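# Six arms move balls from a blanket into a crate

## Task

Several balls rest on a blanket. Get every one of them into the crate, and leave the crate upright in its original spot. Whenever a hand lets go of blanket cloth it was holding, that cloth should not drop more than about a palm's width; a drop like that is penalised. It is not penalised if the cloth snagged on the opened hand, lifted, and then settled back near where it was released.

## Robot and tools

ROBOTS. Six i2rt Big YAM arms, arm1 to arm6, each ending in a five-fingered right hand. Feet sit in two rows: arm1 (-0.865, +0.655, 0.757), arm3 (-0.004, +0.648, 0.823) and arm5 (+0.869, +0.649, 0.730) on the +y side, turned to face -y; arm2 (-0.864, -0.651, 0.789), arm4 (+0.003, -0.651, 0.823) and arm6 (+0.865, -0.649, 0.765) on the -y side, turned to face +y. Each foot faces along its own +x. Surfaces below the arms are at z=0.720. A hand reaches roughly 1.07 m from its joint1 axis.

FRAME. One scene frame in metres, origin on the floor, +z up. The hand point sits 0.045 m ahead of the palm; its +z runs along straight fingers, +y out of the palm, +x across the palm away from the thumb. Straight fingers extend 0.06-0.07 m past the point. With joints 1, 5, 6 at 0 and the hand level and forward, the palm is down and the thumb on the left. A bracket on the little-finger side of the wrist sticks out and can strike things.

move. Arguments arm1..arm6 (each optional, one object per arm) and cameras. Inside an arm's object:
- joints: absolute targets by name. joint1_rad -2.879..2.879 (yaw about the foot, + is counter-clockwise from above), joint2_rad 0..3.141 (shoulder, + raises then swings forward), joint3_rad 0..3.019 (elbow, + opens), joint4_rad -1.692..1.57 (hand pitch, + tips fingers up), joint5_rad -1.57..1.57 (hand sideways, + to arm's right), joint6_rad -2.094..2.094 (hand roll, + clockwise from behind). Radians. Hand keys hand_little, hand_ring, hand_middle, hand_index, hand_thumb_bend run -1 (closed) to +1 (open); hand_thumb_turn -1 puts the thumb opposite the fingers, +1 beside the palm. hand_force_limit -1..1 maps to about 0-10 N stopping force (0-15 N for thumb motors). hand_speed -0.96..1, full speed from +0.48 up.
- target: an absolute hand pose in the scene frame, seven numbers [x, y, z, qw, qx, qy, qz], metres and a unit quaternion. The hand travels a straight line from its hand_target toward it. With target present, joints may contain only the hand_ keys.
- speed: top speed for target paths, 0.002..4.3 m/s, default 0.25; turning is capped at twice that in rad/s.
- min_time_s: 0.1..8 s, the shortest duration for that arm's joint motions.
All arms in one call start together; hand paths finish together. Paths do not avoid obstacles or other arms, hands lag and may overshoot, especially near full stretch. An arm left out may still be driving toward an earlier target. cameras: names from arm1_cam_wrist..arm6_cam_wrist, cam_high, cam_low, or ["all"]; [] for none. An empty move returns full state and all images. A refused move or wait, or a stop during it, cancels the later motion calls in that same reply.

wait: seconds 0..10, plus optional cameras; nothing new is sent. zoom_image: camera and region [x0, y0, x1, y1] in pixels of that camera's newest image, at most 504 by 504. show_instructions: no arguments, shows the reference page. finished_scene: optional scene 1; final.

RESULTS. "move" lists arms commanded; "as last shown" arms had no command and read "not commanded". "pictures" gives image order. "hand" is the measured hand pose (can be off at long reach); hand_target is the pose the current joint targets imply. Joint velocities are rad/s; "within noise" means the arm is still. Joint torques are raw drive output with per-arm offsets, wrapping at ±28 N m for joints 3 and 4. hand_stopped_by gives six words for little, ring, middle, index, thumb_bend, thumb_turn: moving, target, force, stalled or fault. <motor>_load_n values are fingertip forces in N, positive when pushed open; a lost grip shows as loads falling toward 0. off_target means resting short of the goal. time_out is a stop: the arm keeps pushing toward the target printed under on_its_own. "joint command not followed" or "pose unreachable" means a safety check blocked the arm (the hand still acts); not_followed means the motion ended blocked and a target was discarded. MOTOR HOT warns at 85 °C; at 100 °C an OVER-TEMPERATURE FAULT drops that arm for 30-60 s, after which keys marked limit_stop_at_motor_heat must be resent.

GRIPPING. A finger motor moves only when its target changes by 0.002 or more, stops on reaching it or when load hits hand_force_limit, then locks. To squeeze more, raise the limit and send a more-closed target; to release, send a more-open one. For gentle grips use hand_speed -0.94 or below. Scenes start with force limit 0 and hand_speed -0.8 (slow: several seconds per stroke). Thumb turned in front plus fingers wraps objects about 0.035-0.065 m thick; thumb tip against index pad can pinch light items up to about 0.08 m.

AVOID. Arms pressing or clamping each other (closing fingers on another robot's fingers counts), hard hits, knocking anything out of the work area or tipping the crate, dropping balls or releasing moving parts, dropping held cloth from height, big joint-only swings of stretched arms (they overshoot up to about 30 degrees), overloading fingers, and long stretched or blocked holds that overheat motors. Arms do not stop on contact; they keep pushing. Loose objects may occasionally get nudged.

Each tool is called after ">>>" as name(argument=value, ...) on one line, values as JSON.

Reference images:

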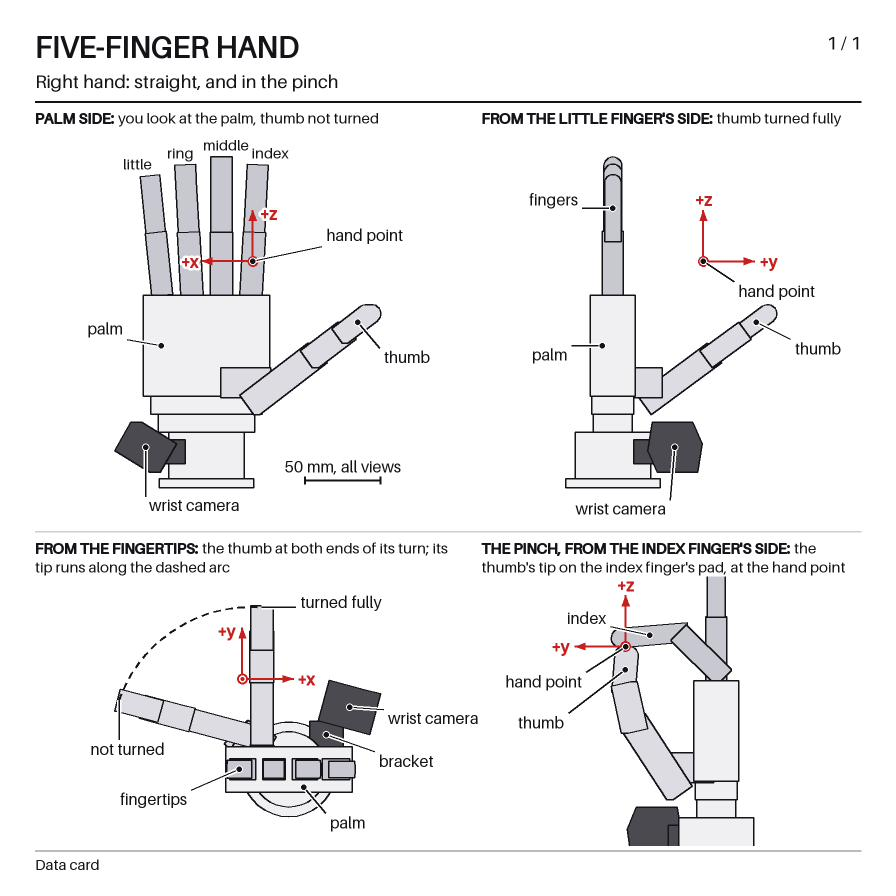

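## Session

>>> move()

Scene clock: 0.00 s.
Joint torques (N m): no reading
Heat: arm1: hottest joint2_rad 28 °C; arm2: hottest joint5_rad 23 °C; arm3: hottest joint2_rad 26 °C; arm4: hottest joint1_rad 24 °C; arm5: hottest joint1_rad 26 °C; arm6: hottest joint1_rad 23 °C.
Joint velocities: within noise
arm1.joint_positions: joint1_rad=+0.016 joint2_rad=+0.620 joint3_rad=+1.430 joint4_rad=-1.230 joint5_rad=-0.094 joint6_rad=-1.451 hand_little=+1.000 hand_ring=+1.000 hand_middle=+1.000 hand_index=+1.000 hand_thumb_turn=+1.000 hand_thumb_bend=+1.000 hand_force_limit=+0.000 hand_speed=-0.800
arm1.joint_status: not commanded
arm1.hand_stopped_by: target,target,target,target,target,target
arm1.little_load_n: 0.0
arm1.ring_load_n: 0.0
arm1.middle_load_n: 0.0
arm1.index_load_n: 0.0
arm1.thumb_bend_load_n: 0.0
arm1.thumb_turn_load_n: 0.0
arm1.hand: x=-0.8960 y=+0.4066 z=+1.2948 quat_wxyz=(+0.323, +0.585, -0.598, +0.442) (m; scene frame)
arm1.hand_target: x=-0.8962 y=+0.4080 z=+1.3066 quat_wxyz=(+0.331, +0.580, -0.592, +0.451) (m; scene frame)
arm1.hand_status: not commanded
arm2.joint_positions: joint1_rad=+0.575 joint2_rad=+0.647 joint3_rad=+1.477 joint4_rad=-1.476 joint5_rad=-0.228 joint6_rad=-1.013 hand_little=+1.000 hand_ring=+1.000 hand_middle=+1.000 hand_index=+1.000 hand_thumb_turn=+1.000 hand_thumb_bend=+1.000 hand_force_limit=+0.000 hand_speed=-0.800
arm2.joint_status: not commanded
arm2.hand_stopped_by: target,target,target,target,target,target
arm2.little_load_n: 0.0
arm2.ring_load_n: 0.0
arm2.middle_load_n: 0.0
arm2.index_load_n: 0.0
arm2.thumb_bend_load_n: 0.0
arm2.thumb_turn_load_n: 0.0
arm2.hand: x=-0.9732 y=-0.4919 z=+1.2773 quat_wxyz=(-0.462, +0.586, +0.666, -0.005) (m; scene frame)
arm2.hand_target: x=-0.9729 y=-0.4922 z=+1.2853 quat_wxyz=(-0.471, +0.582, +0.663, -0.002) (m; scene frame)
arm2.hand_status: not commanded
arm3.joint_positions: joint1_rad=+0.118 joint2_rad=+0.634 joint3_rad=+1.426 joint4_rad=-1.608 joint5_rad=+0.072 joint6_rad=-1.249 hand_little=+1.000 hand_ring=+1.000 hand_middle=+1.000 hand_index=+1.000 hand_thumb_turn=+1.000 hand_thumb_bend=+1.000 hand_force_limit=+0.000 hand_speed=-0.800
arm3.joint_status: not commanded
arm3.hand_stopped_by: target,target,target,target,target,target
arm3.little_load_n: 0.0
arm3.ring_load_n: 0.0
arm3.middle_load_n: 0.0
arm3.index_load_n: 0.0
arm3.thumb_bend_load_n: 0.0
arm3.thumb_turn_load_n: 0.0
arm3.hand: x=-0.0358 y=+0.4680 z=+1.2783 quat_wxyz=(+0.220, +0.592, -0.717, +0.295) (m; scene frame)
arm3.hand_target: x=-0.0358 y=+0.4679 z=+1.2866 quat_wxyz=(+0.226, +0.589, -0.714, +0.304) (m; scene frame)
arm3.hand_status: not commanded
arm4.joint_positions: joint1_rad=+0.008 joint2_rad=+0.598 joint3_rad=+1.349 joint4_rad=-1.611 joint5_rad=+0.214 joint6_rad=-0.862 hand_little=+1.000 hand_ring=+1.000 hand_middle=+1.000 hand_index=+1.000 hand_thumb_turn=+1.000 hand_thumb_bend=+1.000 hand_force_limit=+0.000 hand_speed=-0.800
arm4.joint_status: not commanded
arm4.hand_stopped_by: target,target,target,target,target,target
arm4.little_load_n: 0.0
arm4.ring_load_n: 0.0
arm4.middle_load_n: 0.0
arm4.index_load_n: 0.0
arm4.thumb_bend_load_n: 0.0
arm4.thumb_turn_load_n: 0.0
arm4.hand: x=+0.0758 y=-0.5024 z=+1.2458 quat_wxyz=(-0.273, +0.865, +0.351, +0.231) (m; scene frame)
arm4.hand_target: x=+0.0758 y=-0.5028 z=+1.2518 quat_wxyz=(-0.280, +0.863, +0.349, +0.234) (m; scene frame)
arm4.hand_status: not commanded
arm5.joint_positions: joint1_rad=+0.604 joint2_rad=+0.644 joint3_rad=+1.399 joint4_rad=-1.284 joint5_rad=+0.224 joint6_rad=-1.133 hand_little=+1.000 hand_ring=+1.000 hand_middle=+1.000 hand_index=+1.000 hand_thumb_turn=+1.000 hand_thumb_bend=+1.000 hand_force_limit=+0.000 hand_speed=-0.800
arm5.joint_status: not commanded
arm5.hand_stopped_by: target,target,target,target,target,target
arm5.little_load_n: 0.0
arm5.ring_load_n: 0.0
arm5.middle_load_n: 0.0
arm5.index_load_n: 0.0
arm5.thumb_bend_load_n: 0.0
arm5.thumb_turn_load_n: 0.0
arm5.hand: x=+0.9361 y=+0.4097 z=+1.2275 quat_wxyz=(+0.230, +0.622, -0.602, +0.444) (m; scene frame)
arm5.hand_target: x=+0.9359 y=+0.4103 z=+1.2387 quat_wxyz=(+0.233, +0.616, -0.599, +0.456) (m; scene frame)
arm5.hand_status: not commanded
arm6.joint_positions: joint1_rad=-0.520 joint2_rad=+0.632 joint3_rad=+1.396 joint4_rad=-1.150 joint5_rad=-0.089 joint6_rad=-1.255 hand_little=+1.000 hand_ring=+1.000 hand_middle=+1.000 hand_index=+1.000 hand_thumb_turn=+1.000 hand_thumb_bend=+1.000 hand_force_limit=+0.000 hand_speed=-0.800
arm6.joint_status: not commanded
arm6.hand_stopped_by: target,target,target,target,target,target
arm6.little_load_n: 0.0
arm6.ring_load_n: 0.0
arm6.middle_load_n: 0.0
arm6.index_load_n: 0.0
arm6.thumb_bend_load_n: 0.0
arm6.thumb_turn_load_n: 0.0
arm6.hand: x=+1.0202 y=-0.4301 z=+1.2913 quat_wxyz=(-0.383, +0.762, +0.327, +0.406) (m; scene frame)
arm6.hand_target: x=+1.0195 y=-0.4313 z=+1.3032 quat_wxyz=(-0.389, +0.755, +0.325, +0.415) (m; scene frame)
arm6.hand_status: not commanded
pictures: arm1_cam_wrist, arm2_cam_wrist, arm3_cam_wrist, arm4_cam_wrist, arm5_cam_wrist, arm6_cam_wrist, cam_high, cam_low

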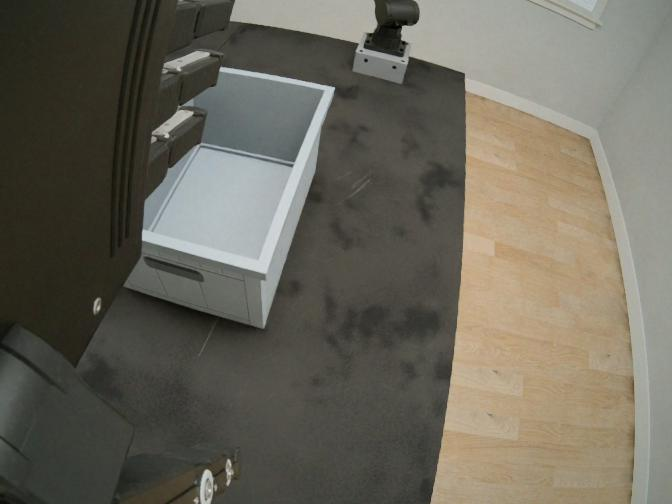

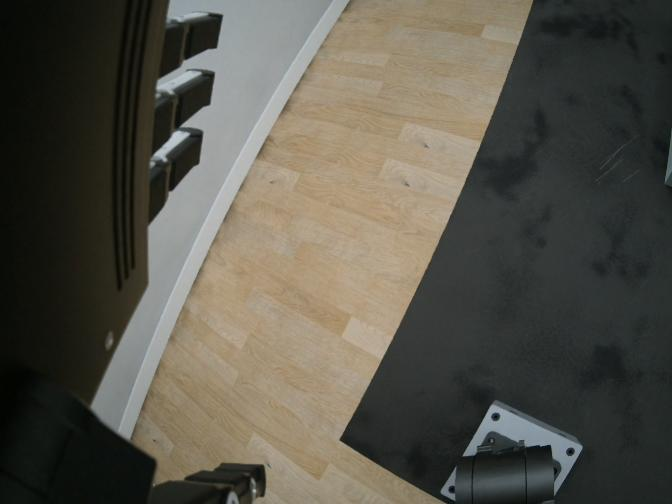

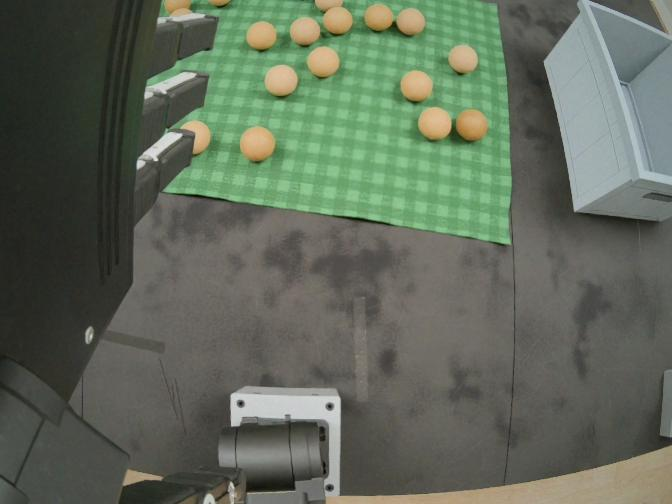

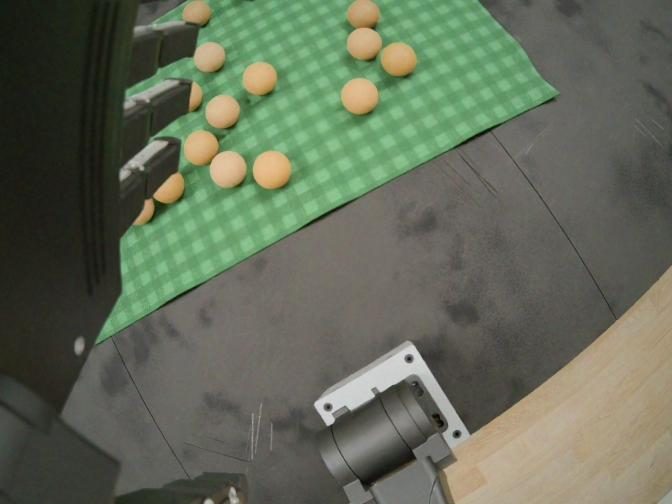

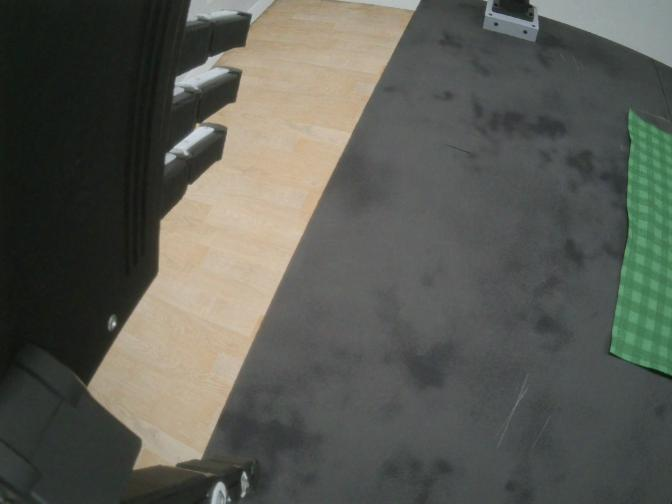

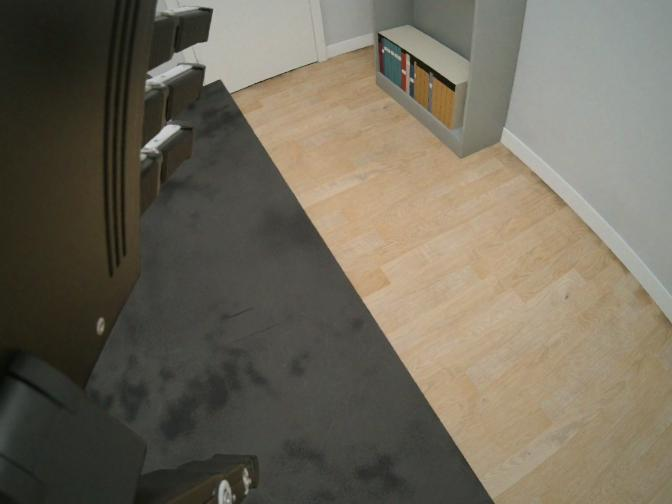

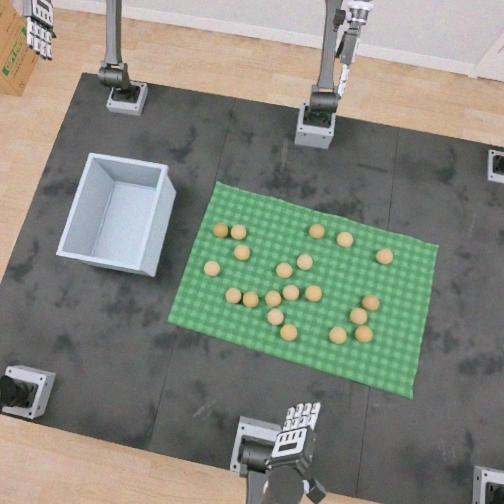

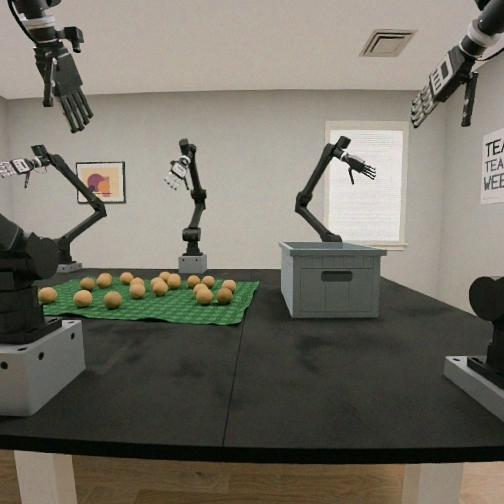

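>>> zoom_image(camera="cam_high", region=[0, 40, 252, 292])

>>> zoom_image(camera="cam_high", region=[252, 80, 504, 332])

>>> zoom_image(camera="cam_high", region=[0, 252, 252, 504])

>>> zoom_image(camera="cam_high", region=[252, 252, 504, 504])

>>> zoom_image(camera="cam_low", region=[0, 200, 400, 504])

Scaled by 2.000.

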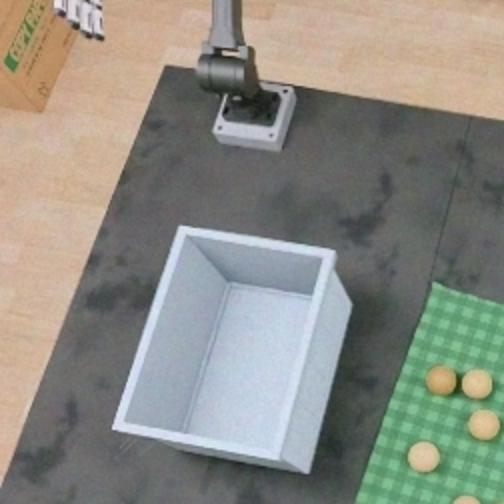

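Scaled by 2.000.

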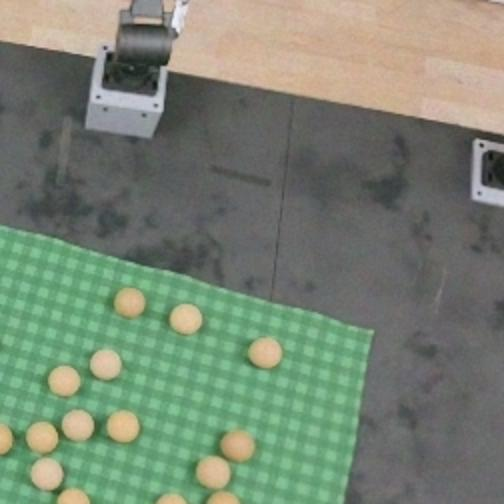

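Scaled by 2.000.

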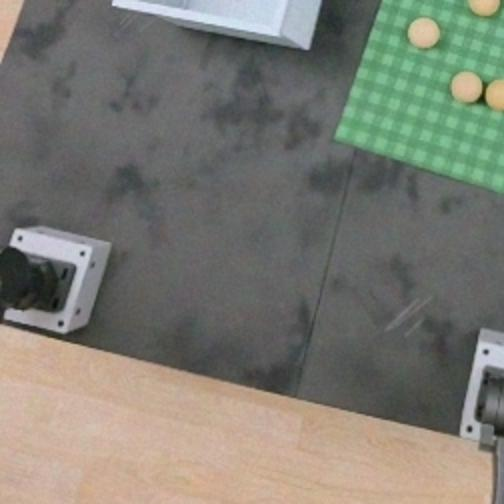

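Scaled by 2.000.

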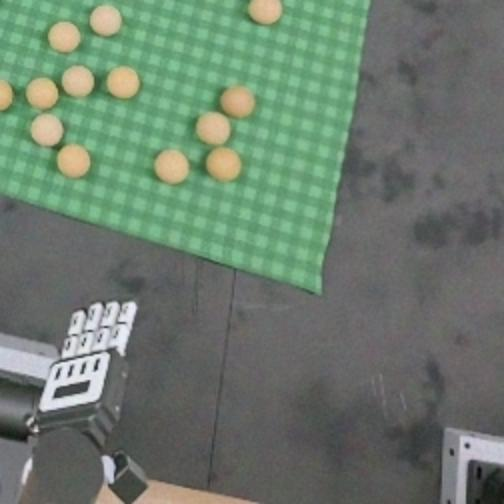

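Scaled by 1.260.

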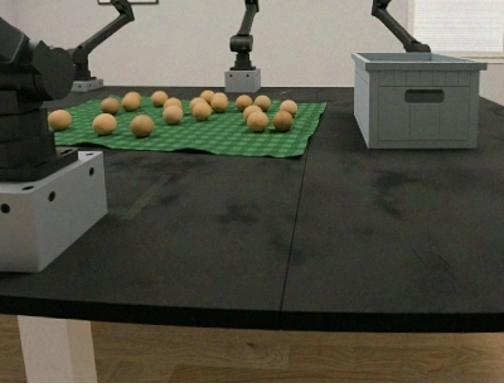

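>>> move(arm1={"target": [-0.338, 0.3105, 0.86, 0.2424, -0.3462, 0.7424, -0.5199], "speed": 0.35, "joints": {"hand_thumb_turn": -1, "hand_speed": 0}}, arm3={"target": [0.535, 0.195, 0.86, 0.2649, -0.3782, 0.7265, -0.5088], "speed": 0.35, "joints": {"hand_thumb_turn": -1, "hand_speed": 0}}, arm2={"target": [-0.41, -0.269, 0.86, 0.5133, -0.733, 0.3655, -0.2559], "speed": 0.35, "joints": {"hand_thumb_turn": -1, "hand_speed": 0}}, arm4={"target": [0.47, -0.35, 0.86, 0.481, -0.6869, 0.4461, -0.3124], "speed": 0.35, "joints": {"hand_thumb_turn": -1, "hand_speed": 0}}, cameras=["all"])

Scene clock: 22.20 s.
Joint torques (N m): arm1=[-0.03 -11.58 10.43 2.21 0.04 0.18] | arm2=[-0.97 -9.11 8.83 2.85 -0.02 0.13] | arm3=[0.32 -15.85 10.25 2.14 -0.04 0.04] | arm4=[-1.38 -6.36 9.39 2.18 0.29 0.24] | arm5=[-0.44 -0.44 8.88 2.21 0.13 -0.04] | arm6=[0.15 2.43 8.46 1.96 0.06 -0.15]
Heat: arm1: hottest joint2_rad 28 °C; arm2: hottest joint5_rad 23 °C; arm3: hottest joint2_rad 26 °C; arm4: hottest joint1_rad 24 °C; arm5: hottest joint1_rad 25 °C; arm6: hottest joint3_rad 26 °C.
move: arm1 off_target; arm2 off_target; arm3 off_target; arm4 off_target
Joint velocities: within noise
arm1.joint_positions: joint1_rad=+0.932 joint2_rad=+1.625 joint3_rad=+0.846 joint4_rad=+0.356 joint5_rad=+0.088 joint6_rad=+0.027 hand_little=+1.000 hand_ring=+1.000 hand_middle=+1.000 hand_index=+1.000 hand_thumb_turn=-1.000 hand_thumb_bend=+1.000 hand_force_limit=+0.000 hand_speed=+0.000
arm1.joint_status: all done
arm1.hand_stopped_by: target,target,target,target,target,target
arm1.little_load_n: 0.0
arm1.ring_load_n: -0.5
arm1.middle_load_n: 0.0
arm1.index_load_n: 0.0
arm1.thumb_bend_load_n: 0.0
arm1.thumb_turn_load_n: 0.0
arm1.hand: x=-0.3637 y=+0.3180 z=+0.8329 quat_wxyz=(-0.224, +0.354, -0.759, +0.499)
arm1.hand_target: x=-0.3399 y=+0.3117 z=+0.8608 quat_wxyz=(-0.243, +0.346, -0.742, +0.520)
arm1.hand_status: off_target (0.038 m and 3.8 deg from the pose sent, 0.714 m and 74.1 deg at the start)
arm2.joint_positions: joint1_rad=-0.922 joint2_rad=+1.592 joint3_rad=+0.730 joint4_rad=+0.481 joint5_rad=+0.012 joint6_rad=-0.021 hand_little=+1.000 hand_ring=+1.000 hand_middle=+1.000 hand_index=+1.000 hand_thumb_turn=-1.000 hand_thumb_bend=+1.000 hand_force_limit=+0.000 hand_speed=+0.000
arm2.joint_status: all done
arm2.hand_stopped_by: target,target,target,target,target,target
arm2.little_load_n: 0.0
arm2.ring_load_n: 0.0
arm2.middle_load_n: 0.0
arm2.index_load_n: 0.0
arm2.thumb_bend_load_n: 0.0
arm2.thumb_turn_load_n: 0.0
arm2.hand: x=-0.4225 y=-0.2846 z=+0.8459 quat_wxyz=(-0.497, +0.744, -0.369, +0.252)
arm2.hand_target: x=-0.4109 y=-0.2697 z=+0.8604 quat_wxyz=(-0.513, +0.733, -0.365, +0.256)
arm2.hand_status: off_target (0.024 m and 2.4 deg from the pose sent, 0.736 m and 130.1 deg at the start)
arm3.joint_positions: joint1_rad=+0.740 joint2_rad=+1.901 joint3_rad=+1.064 joint4_rad=+0.442 joint5_rad=-0.159 joint6_rad=-0.068 hand_little=+1.000 hand_ring=+1.000 hand_middle=+1.000 hand_index=+1.000 hand_thumb_turn=-1.000 hand_thumb_bend=+1.000 hand_force_limit=+0.000 hand_speed=+0.000
arm3.joint_status: all done
arm3.hand_stopped_by: target,target,target,target,target,target
arm3.little_load_n: 0.0
arm3.ring_load_n: 0.0
arm3.middle_load_n: 0.0
arm3.index_load_n: 0.0
arm3.thumb_bend_load_n: 0.0
arm3.thumb_turn_load_n: 0.0
arm3.hand: x=+0.5166 y=+0.2039 z=+0.8441 quat_wxyz=(-0.254, +0.383, -0.739, +0.493)
arm3.hand_target: x=+0.5340 y=+0.1958 z=+0.8605 quat_wxyz=(-0.265, +0.378, -0.727, +0.509)
arm3.hand_status: off_target (0.026 m and 2.7 deg from the pose sent, 0.759 m and 66.5 deg at the start)
arm4.joint_positions: joint1_rad=-0.989 joint2_rad=+1.590 joint3_rad=+0.600 joint4_rad=+0.616 joint5_rad=+0.130 joint6_rad=+0.028 hand_little=+1.000 hand_ring=+1.000 hand_middle=+1.000 hand_index=+1.000 hand_thumb_turn=-1.000 hand_thumb_bend=+1.000 hand_force_limit=+0.000 hand_speed=+0.000
arm4.joint_status: all done
arm4.hand_stopped_by: target,target,target,target,target,target
arm4.little_load_n: -0.5
arm4.ring_load_n: 0.0
arm4.middle_load_n: 0.0
arm4.index_load_n: 0.0
arm4.thumb_bend_load_n: 0.0
arm4.thumb_turn_load_n: 0.0
arm4.hand: x=+0.4532 y=-0.3565 z=+0.8516 quat_wxyz=(-0.468, +0.701, -0.441, +0.308)
arm4.hand_target: x=+0.4693 y=-0.3506 z=+0.8603 quat_wxyz=(-0.481, +0.687, -0.446, +0.312)
arm4.hand_status: off_target (0.020 m and 2.3 deg from the pose sent, 0.572 m and 100.3 deg at the start)
arm5, arm6: as last shown
pictures: arm1_cam_wrist, arm2_cam_wrist, arm3_cam_wrist, arm4_cam_wrist, arm5_cam_wrist, arm6_cam_wrist, cam_high, cam_low

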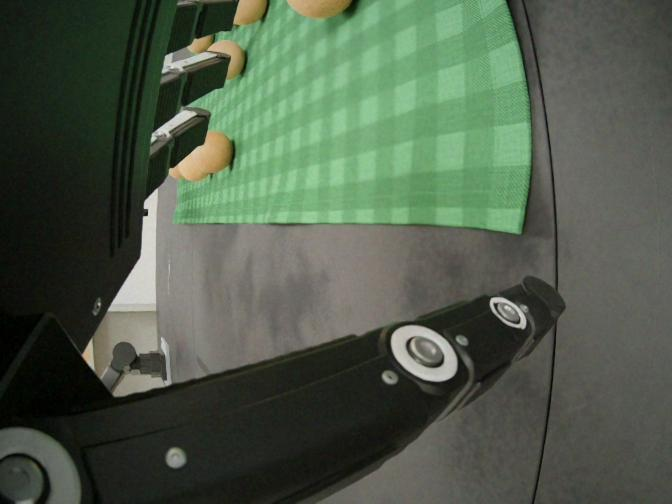

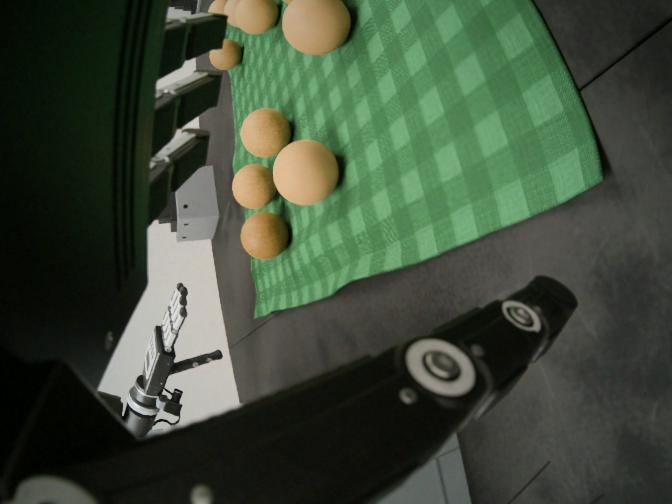

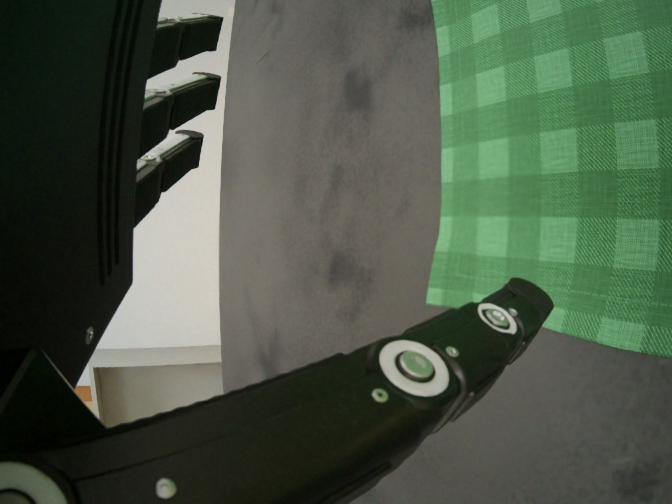

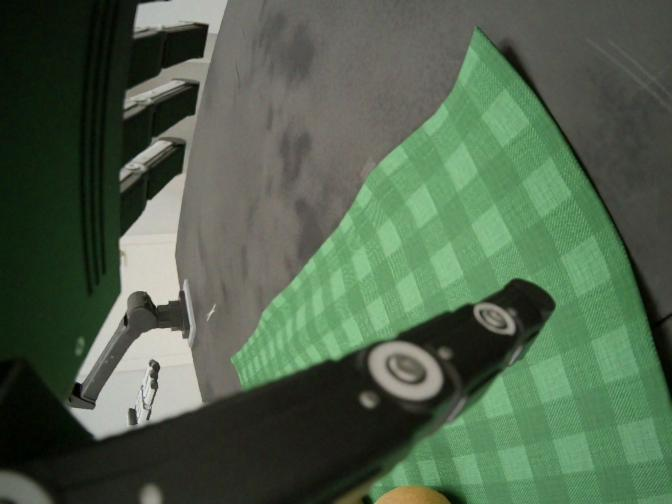

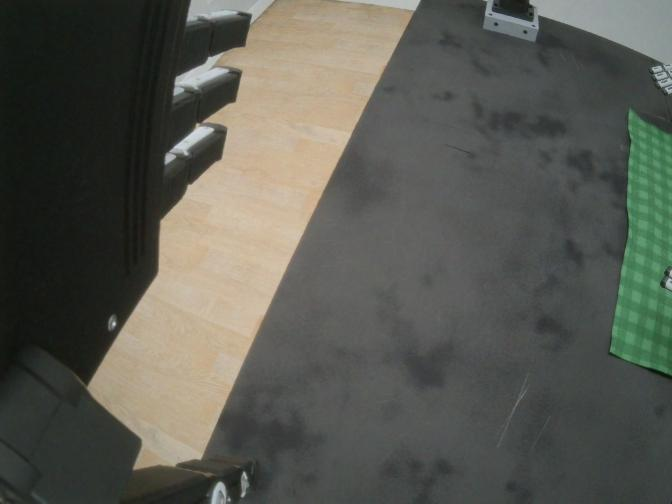

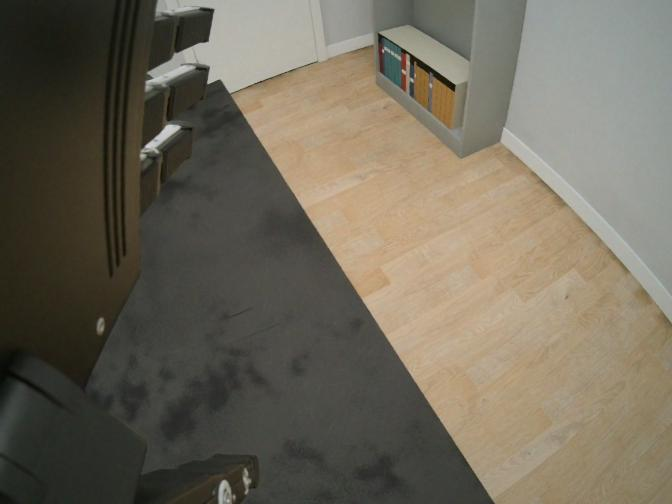

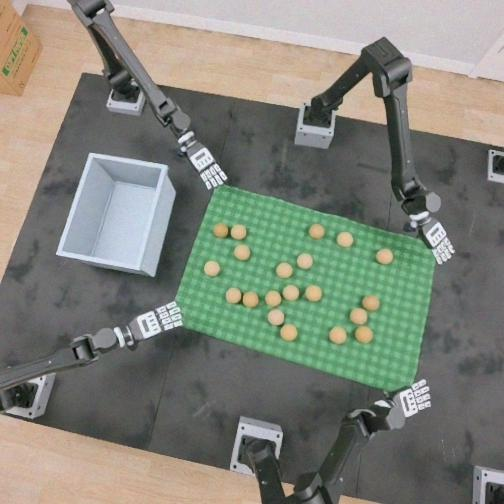

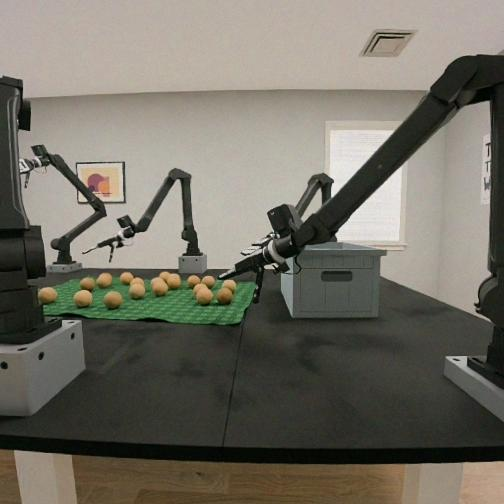

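>>> zoom_image(camera="arm1_cam_wrist", region=[0, 0, 336, 252])

>>> zoom_image(camera="arm1_cam_wrist", region=[300, 200, 636, 452])

>>> zoom_image(camera="cam_low", region=[20, 220, 300, 330])

>>> zoom_image(camera="cam_high", region=[150, 120, 330, 300])

Scaled by 1.500 from the camera's image (finer frame: 960x720).

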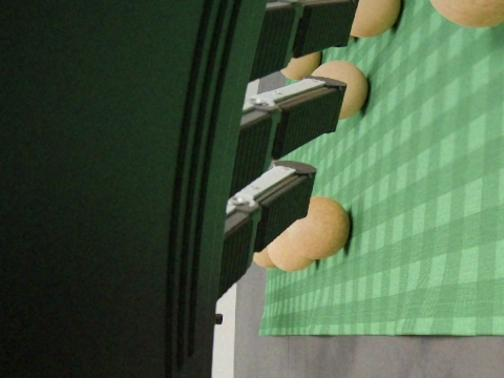

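Scaled by 1.500 from the camera's image (finer frame: 960x720).

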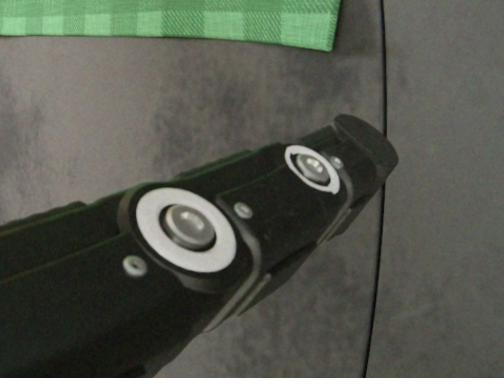

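Scaled by 1.800.

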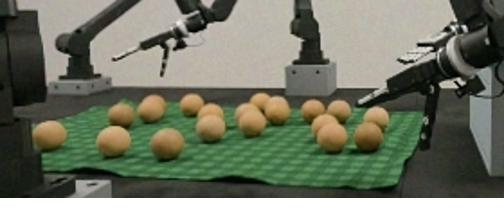

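Scaled by 2.800.

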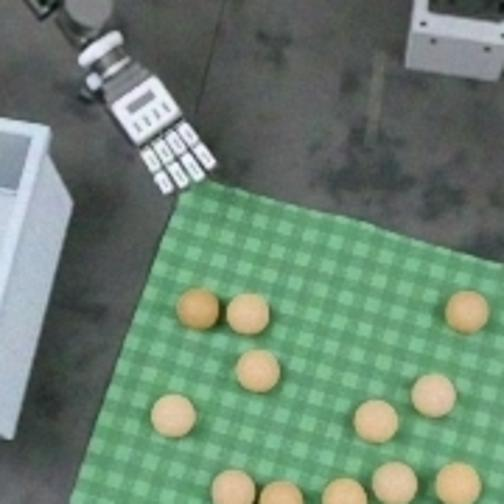

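>>> move(arm1={"target": [-0.312, 0.303, 0.827, 0.2424, -0.3462, 0.7424, -0.5199], "speed": 0.2, "joints": {"hand_thumb_bend": 0.3, "hand_index": 0.25, "hand_middle": 0.25, "hand_ring": 0.25, "hand_little": 0.25}}, arm3={"target": [0.5534, 0.1861, 0.816, 0.2649, -0.3782, 0.7265, -0.5088], "speed": 0.2, "joints": {"hand_thumb_bend": 0.3, "hand_index": 0.25, "hand_middle": 0.25, "hand_ring": 0.25, "hand_little": 0.25}}, arm2={"target": [-0.3975, -0.2534, 0.814, 0.5133, -0.733, 0.3655, -0.2559], "speed": 0.2, "joints": {"hand_thumb_bend": 0.3, "hand_index": 0.25, "hand_middle": 0.25, "hand_ring": 0.25, "hand_little": 0.25}}, arm4={"target": [0.4868, -0.3435, 0.8084, 0.481, -0.6869, 0.4461, -0.3124], "speed": 0.2, "joints": {"hand_thumb_bend": 0.3, "hand_index": 0.25, "hand_middle": 0.25, "hand_ring": 0.25, "hand_little": 0.25}}, cameras=["arm1_cam_wrist", "arm2_cam_wrist", "arm3_cam_wrist", "arm4_cam_wrist", "cam_high", "cam_low"])

Scene clock: 33.67 s.
Joint torques (N m): arm1=[-0.21 -12.75 9.91 2.17 0.1 0.17] | arm2=[-1.03 -10.87 7.8 2.84 -0.01 0.1] | arm3=[0.32 -17.61 9.44 2.17 0.22 0.08] | arm4=[-1.49 -8 7.76 2.25 0.05 0.22] | arm5=[-0.44 -0.38 8.8 1.95 0.1 0] | arm6=[0.15 2.37 8.43 1.98 0.07 -0.14]
Heat: arm1: hottest joint2_rad 28 °C; arm2: hottest joint5_rad 23 °C; arm3: hottest joint2_rad 27 °C; arm4: hottest joint3_rad 24 °C; arm5: hottest joint1_rad 25 °C; arm6: hottest joint3_rad 27 °C.
move: arm1 off_target; arm2 off_target; arm3 off_target; arm4 off_target
Joint velocities: within noise
arm1.joint_positions: joint1_rad=+0.951 joint2_rad=+1.744 joint3_rad=+0.899 joint4_rad=+0.427 joint5_rad=+0.103 joint6_rad=+0.034 hand_little=+0.250 hand_ring=+0.250 hand_middle=+0.250 hand_index=+1.000 hand_thumb_turn=-1.000 hand_thumb_bend=+0.300 hand_force_limit=+0.000 hand_speed=+0.000
arm1.joint_status: hand_index off_target (ended at +1.000, target +0.250); the others done
arm1.hand_stopped_by: target,target,target,fault,target,target
arm1.little_load_n: 0.0
arm1.ring_load_n: 0.0
arm1.middle_load_n: 0.0
arm1.index_load_n: 0.0
arm1.thumb_bend_load_n: 0.0
arm1.thumb_turn_load_n: 0.0
arm1.hand: x=-0.3368 y=+0.3104 z=+0.8031 quat_wxyz=(-0.225, +0.354, -0.757, +0.500)
arm1.hand_target: x=-0.3136 y=+0.3043 z=+0.8276 quat_wxyz=(-0.243, +0.346, -0.743, +0.520)
arm1.hand_status: off_target (0.035 m and 3.5 deg from the pose sent, 0.054 m and 3.8 deg at the start)
arm2.joint_positions: joint1_rad=-0.912 joint2_rad=+1.751 joint3_rad=+0.765 joint4_rad=+0.604 joint5_rad=+0.021 joint6_rad=-0.018 hand_little=+0.250 hand_ring=+0.250 hand_middle=+0.250 hand_index=+0.250 hand_thumb_turn=-1.000 hand_thumb_bend=+0.300 hand_force_limit=+0.000 hand_speed=+0.000
arm2.joint_status: all done
arm2.hand_stopped_by: target,target,target,target,target,target
arm2.little_load_n: 0.0
arm2.ring_load_n: 0.0
arm2.middle_load_n: 0.0
arm2.index_load_n: 0.0
arm2.thumb_bend_load_n: 0.0
arm2.thumb_turn_load_n: 0.0
arm2.hand: x=-0.4089 y=-0.2683 z=+0.8009 quat_wxyz=(-0.497, +0.744, -0.369, +0.252)
arm2.hand_target: x=-0.3983 y=-0.2540 z=+0.8145 quat_wxyz=(-0.513, +0.733, -0.365, +0.256)
arm2.hand_status: off_target (0.023 m and 2.4 deg from the pose sent, 0.051 m and 2.4 deg at the start)
arm3.joint_positions: joint1_rad=+0.752 joint2_rad=+2.030 joint3_rad=+1.119 joint4_rad=+0.513 joint5_rad=-0.153 joint6_rad=-0.064 hand_little=+0.250 hand_ring=+0.250 hand_middle=+0.250 hand_index=+0.250 hand_thumb_turn=-1.000 hand_thumb_bend=+0.300 hand_force_limit=+0.000 hand_speed=+0.000
arm3.joint_status: all done
arm3.hand_stopped_by: target,target,target,target,target,target
arm3.little_load_n: 0.0
arm3.ring_load_n: 0.0
arm3.middle_load_n: 0.0
arm3.index_load_n: 0.0
arm3.thumb_bend_load_n: 0.0
arm3.thumb_turn_load_n: 0.0
arm3.hand: x=+0.5354 y=+0.1958 z=+0.7987 quat_wxyz=(-0.255, +0.385, -0.739, +0.491)
arm3.hand_target: x=+0.5525 y=+0.1871 z=+0.8166 quat_wxyz=(-0.265, +0.378, -0.727, +0.509)
arm3.hand_status: off_target (0.027 m and 2.8 deg from the pose sent, 0.050 m and 2.7 deg at the start)
arm4.joint_positions: joint1_rad=-0.990 joint2_rad=+1.781 joint3_rad=+0.642 joint4_rad=+0.771 joint5_rad=+0.129 joint6_rad=+0.029 hand_little=+0.250 hand_ring=+0.250 hand_middle=+0.250 hand_index=+0.250 hand_thumb_turn=-1.000 hand_thumb_bend=+0.300 hand_force_limit=+0.000 hand_speed=+0.000
arm4.joint_status: all done
arm4.hand_stopped_by: target,target,target,target,target,target
arm4.little_load_n: 0.0
arm4.ring_load_n: 0.0
arm4.middle_load_n: 0.0
arm4.index_load_n: 0.0
arm4.thumb_bend_load_n: 0.0
arm4.thumb_turn_load_n: 0.0
arm4.hand: x=+0.4709 y=-0.3454 z=+0.8039 quat_wxyz=(-0.471, +0.700, -0.440, +0.308)
arm4.hand_target: x=+0.4863 y=-0.3439 z=+0.8087 quat_wxyz=(-0.481, +0.687, -0.446, +0.312)
arm4.hand_status: off_target (0.017 m and 2.1 deg from the pose sent, 0.056 m and 2.3 deg at the start)
arm5, arm6: as last shown

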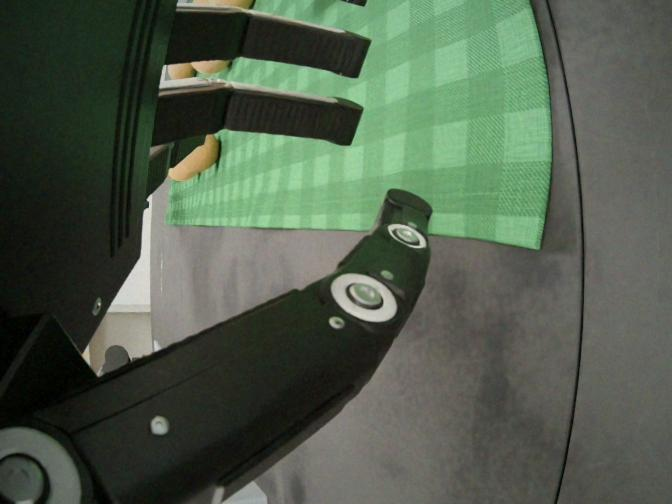

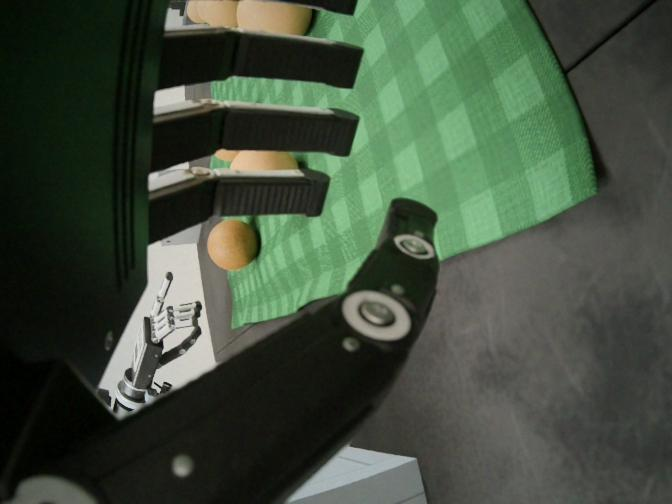

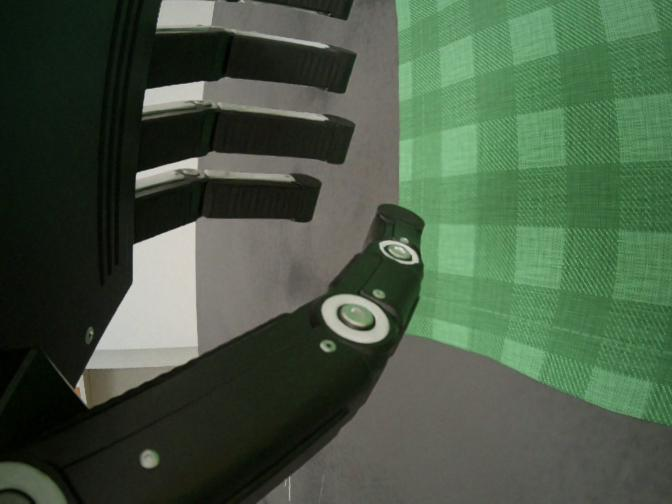

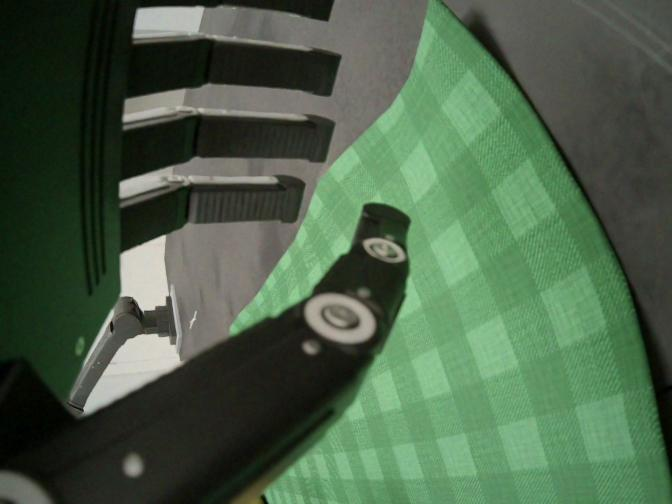

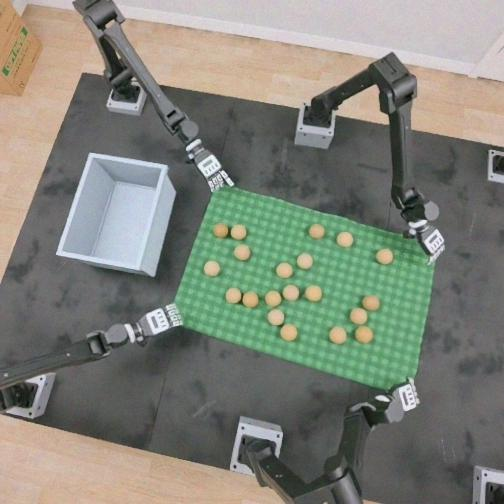

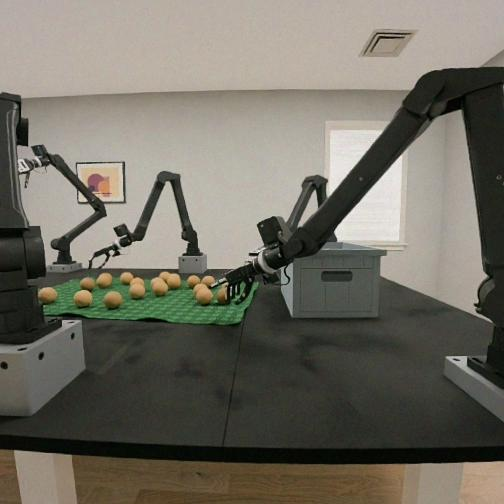

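>>> zoom_image(camera="cam_high", region=[130, 270, 230, 370])

>>> zoom_image(camera="cam_high", region=[170, 130, 270, 230])

>>> zoom_image(camera="cam_high", region=[370, 190, 470, 290])

>>> zoom_image(camera="cam_high", region=[340, 340, 440, 440])

Scaled by 5.040.

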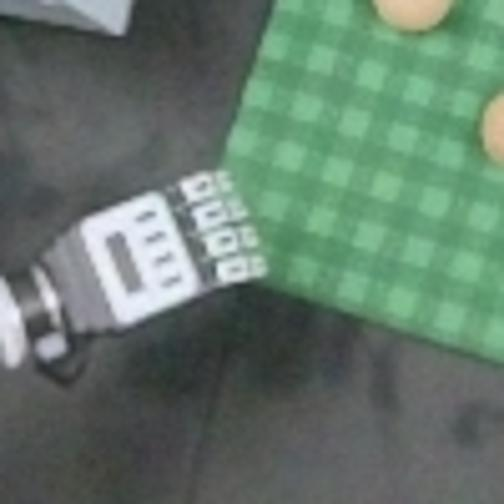

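Scaled by 5.040.

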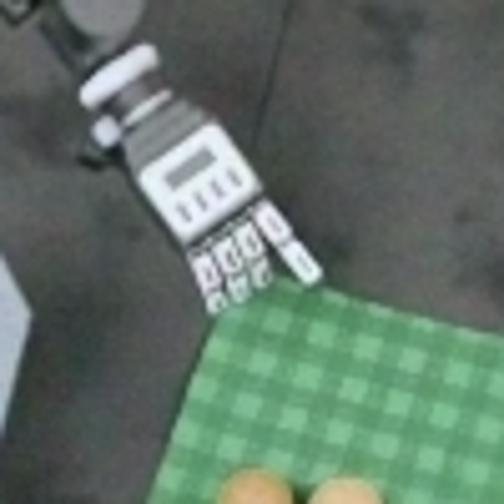

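Scaled by 5.040.

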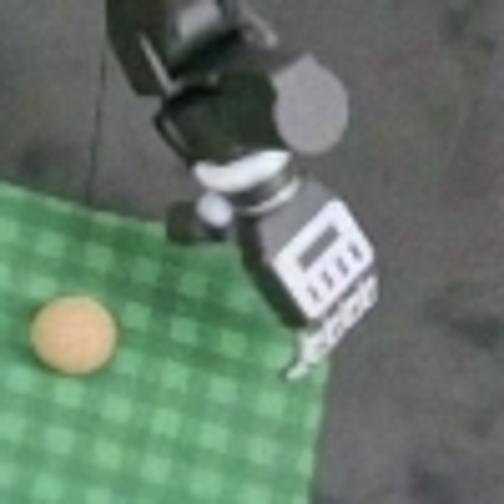

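Scaled by 5.040.

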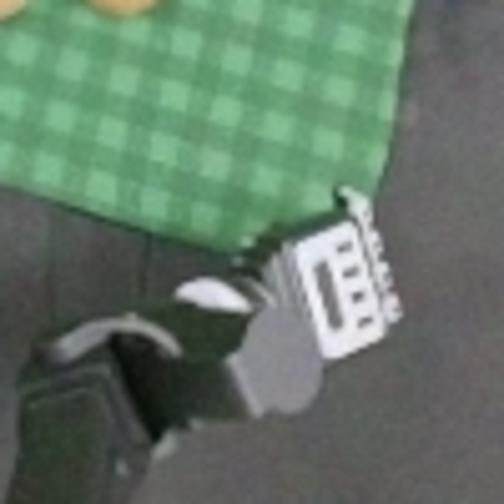

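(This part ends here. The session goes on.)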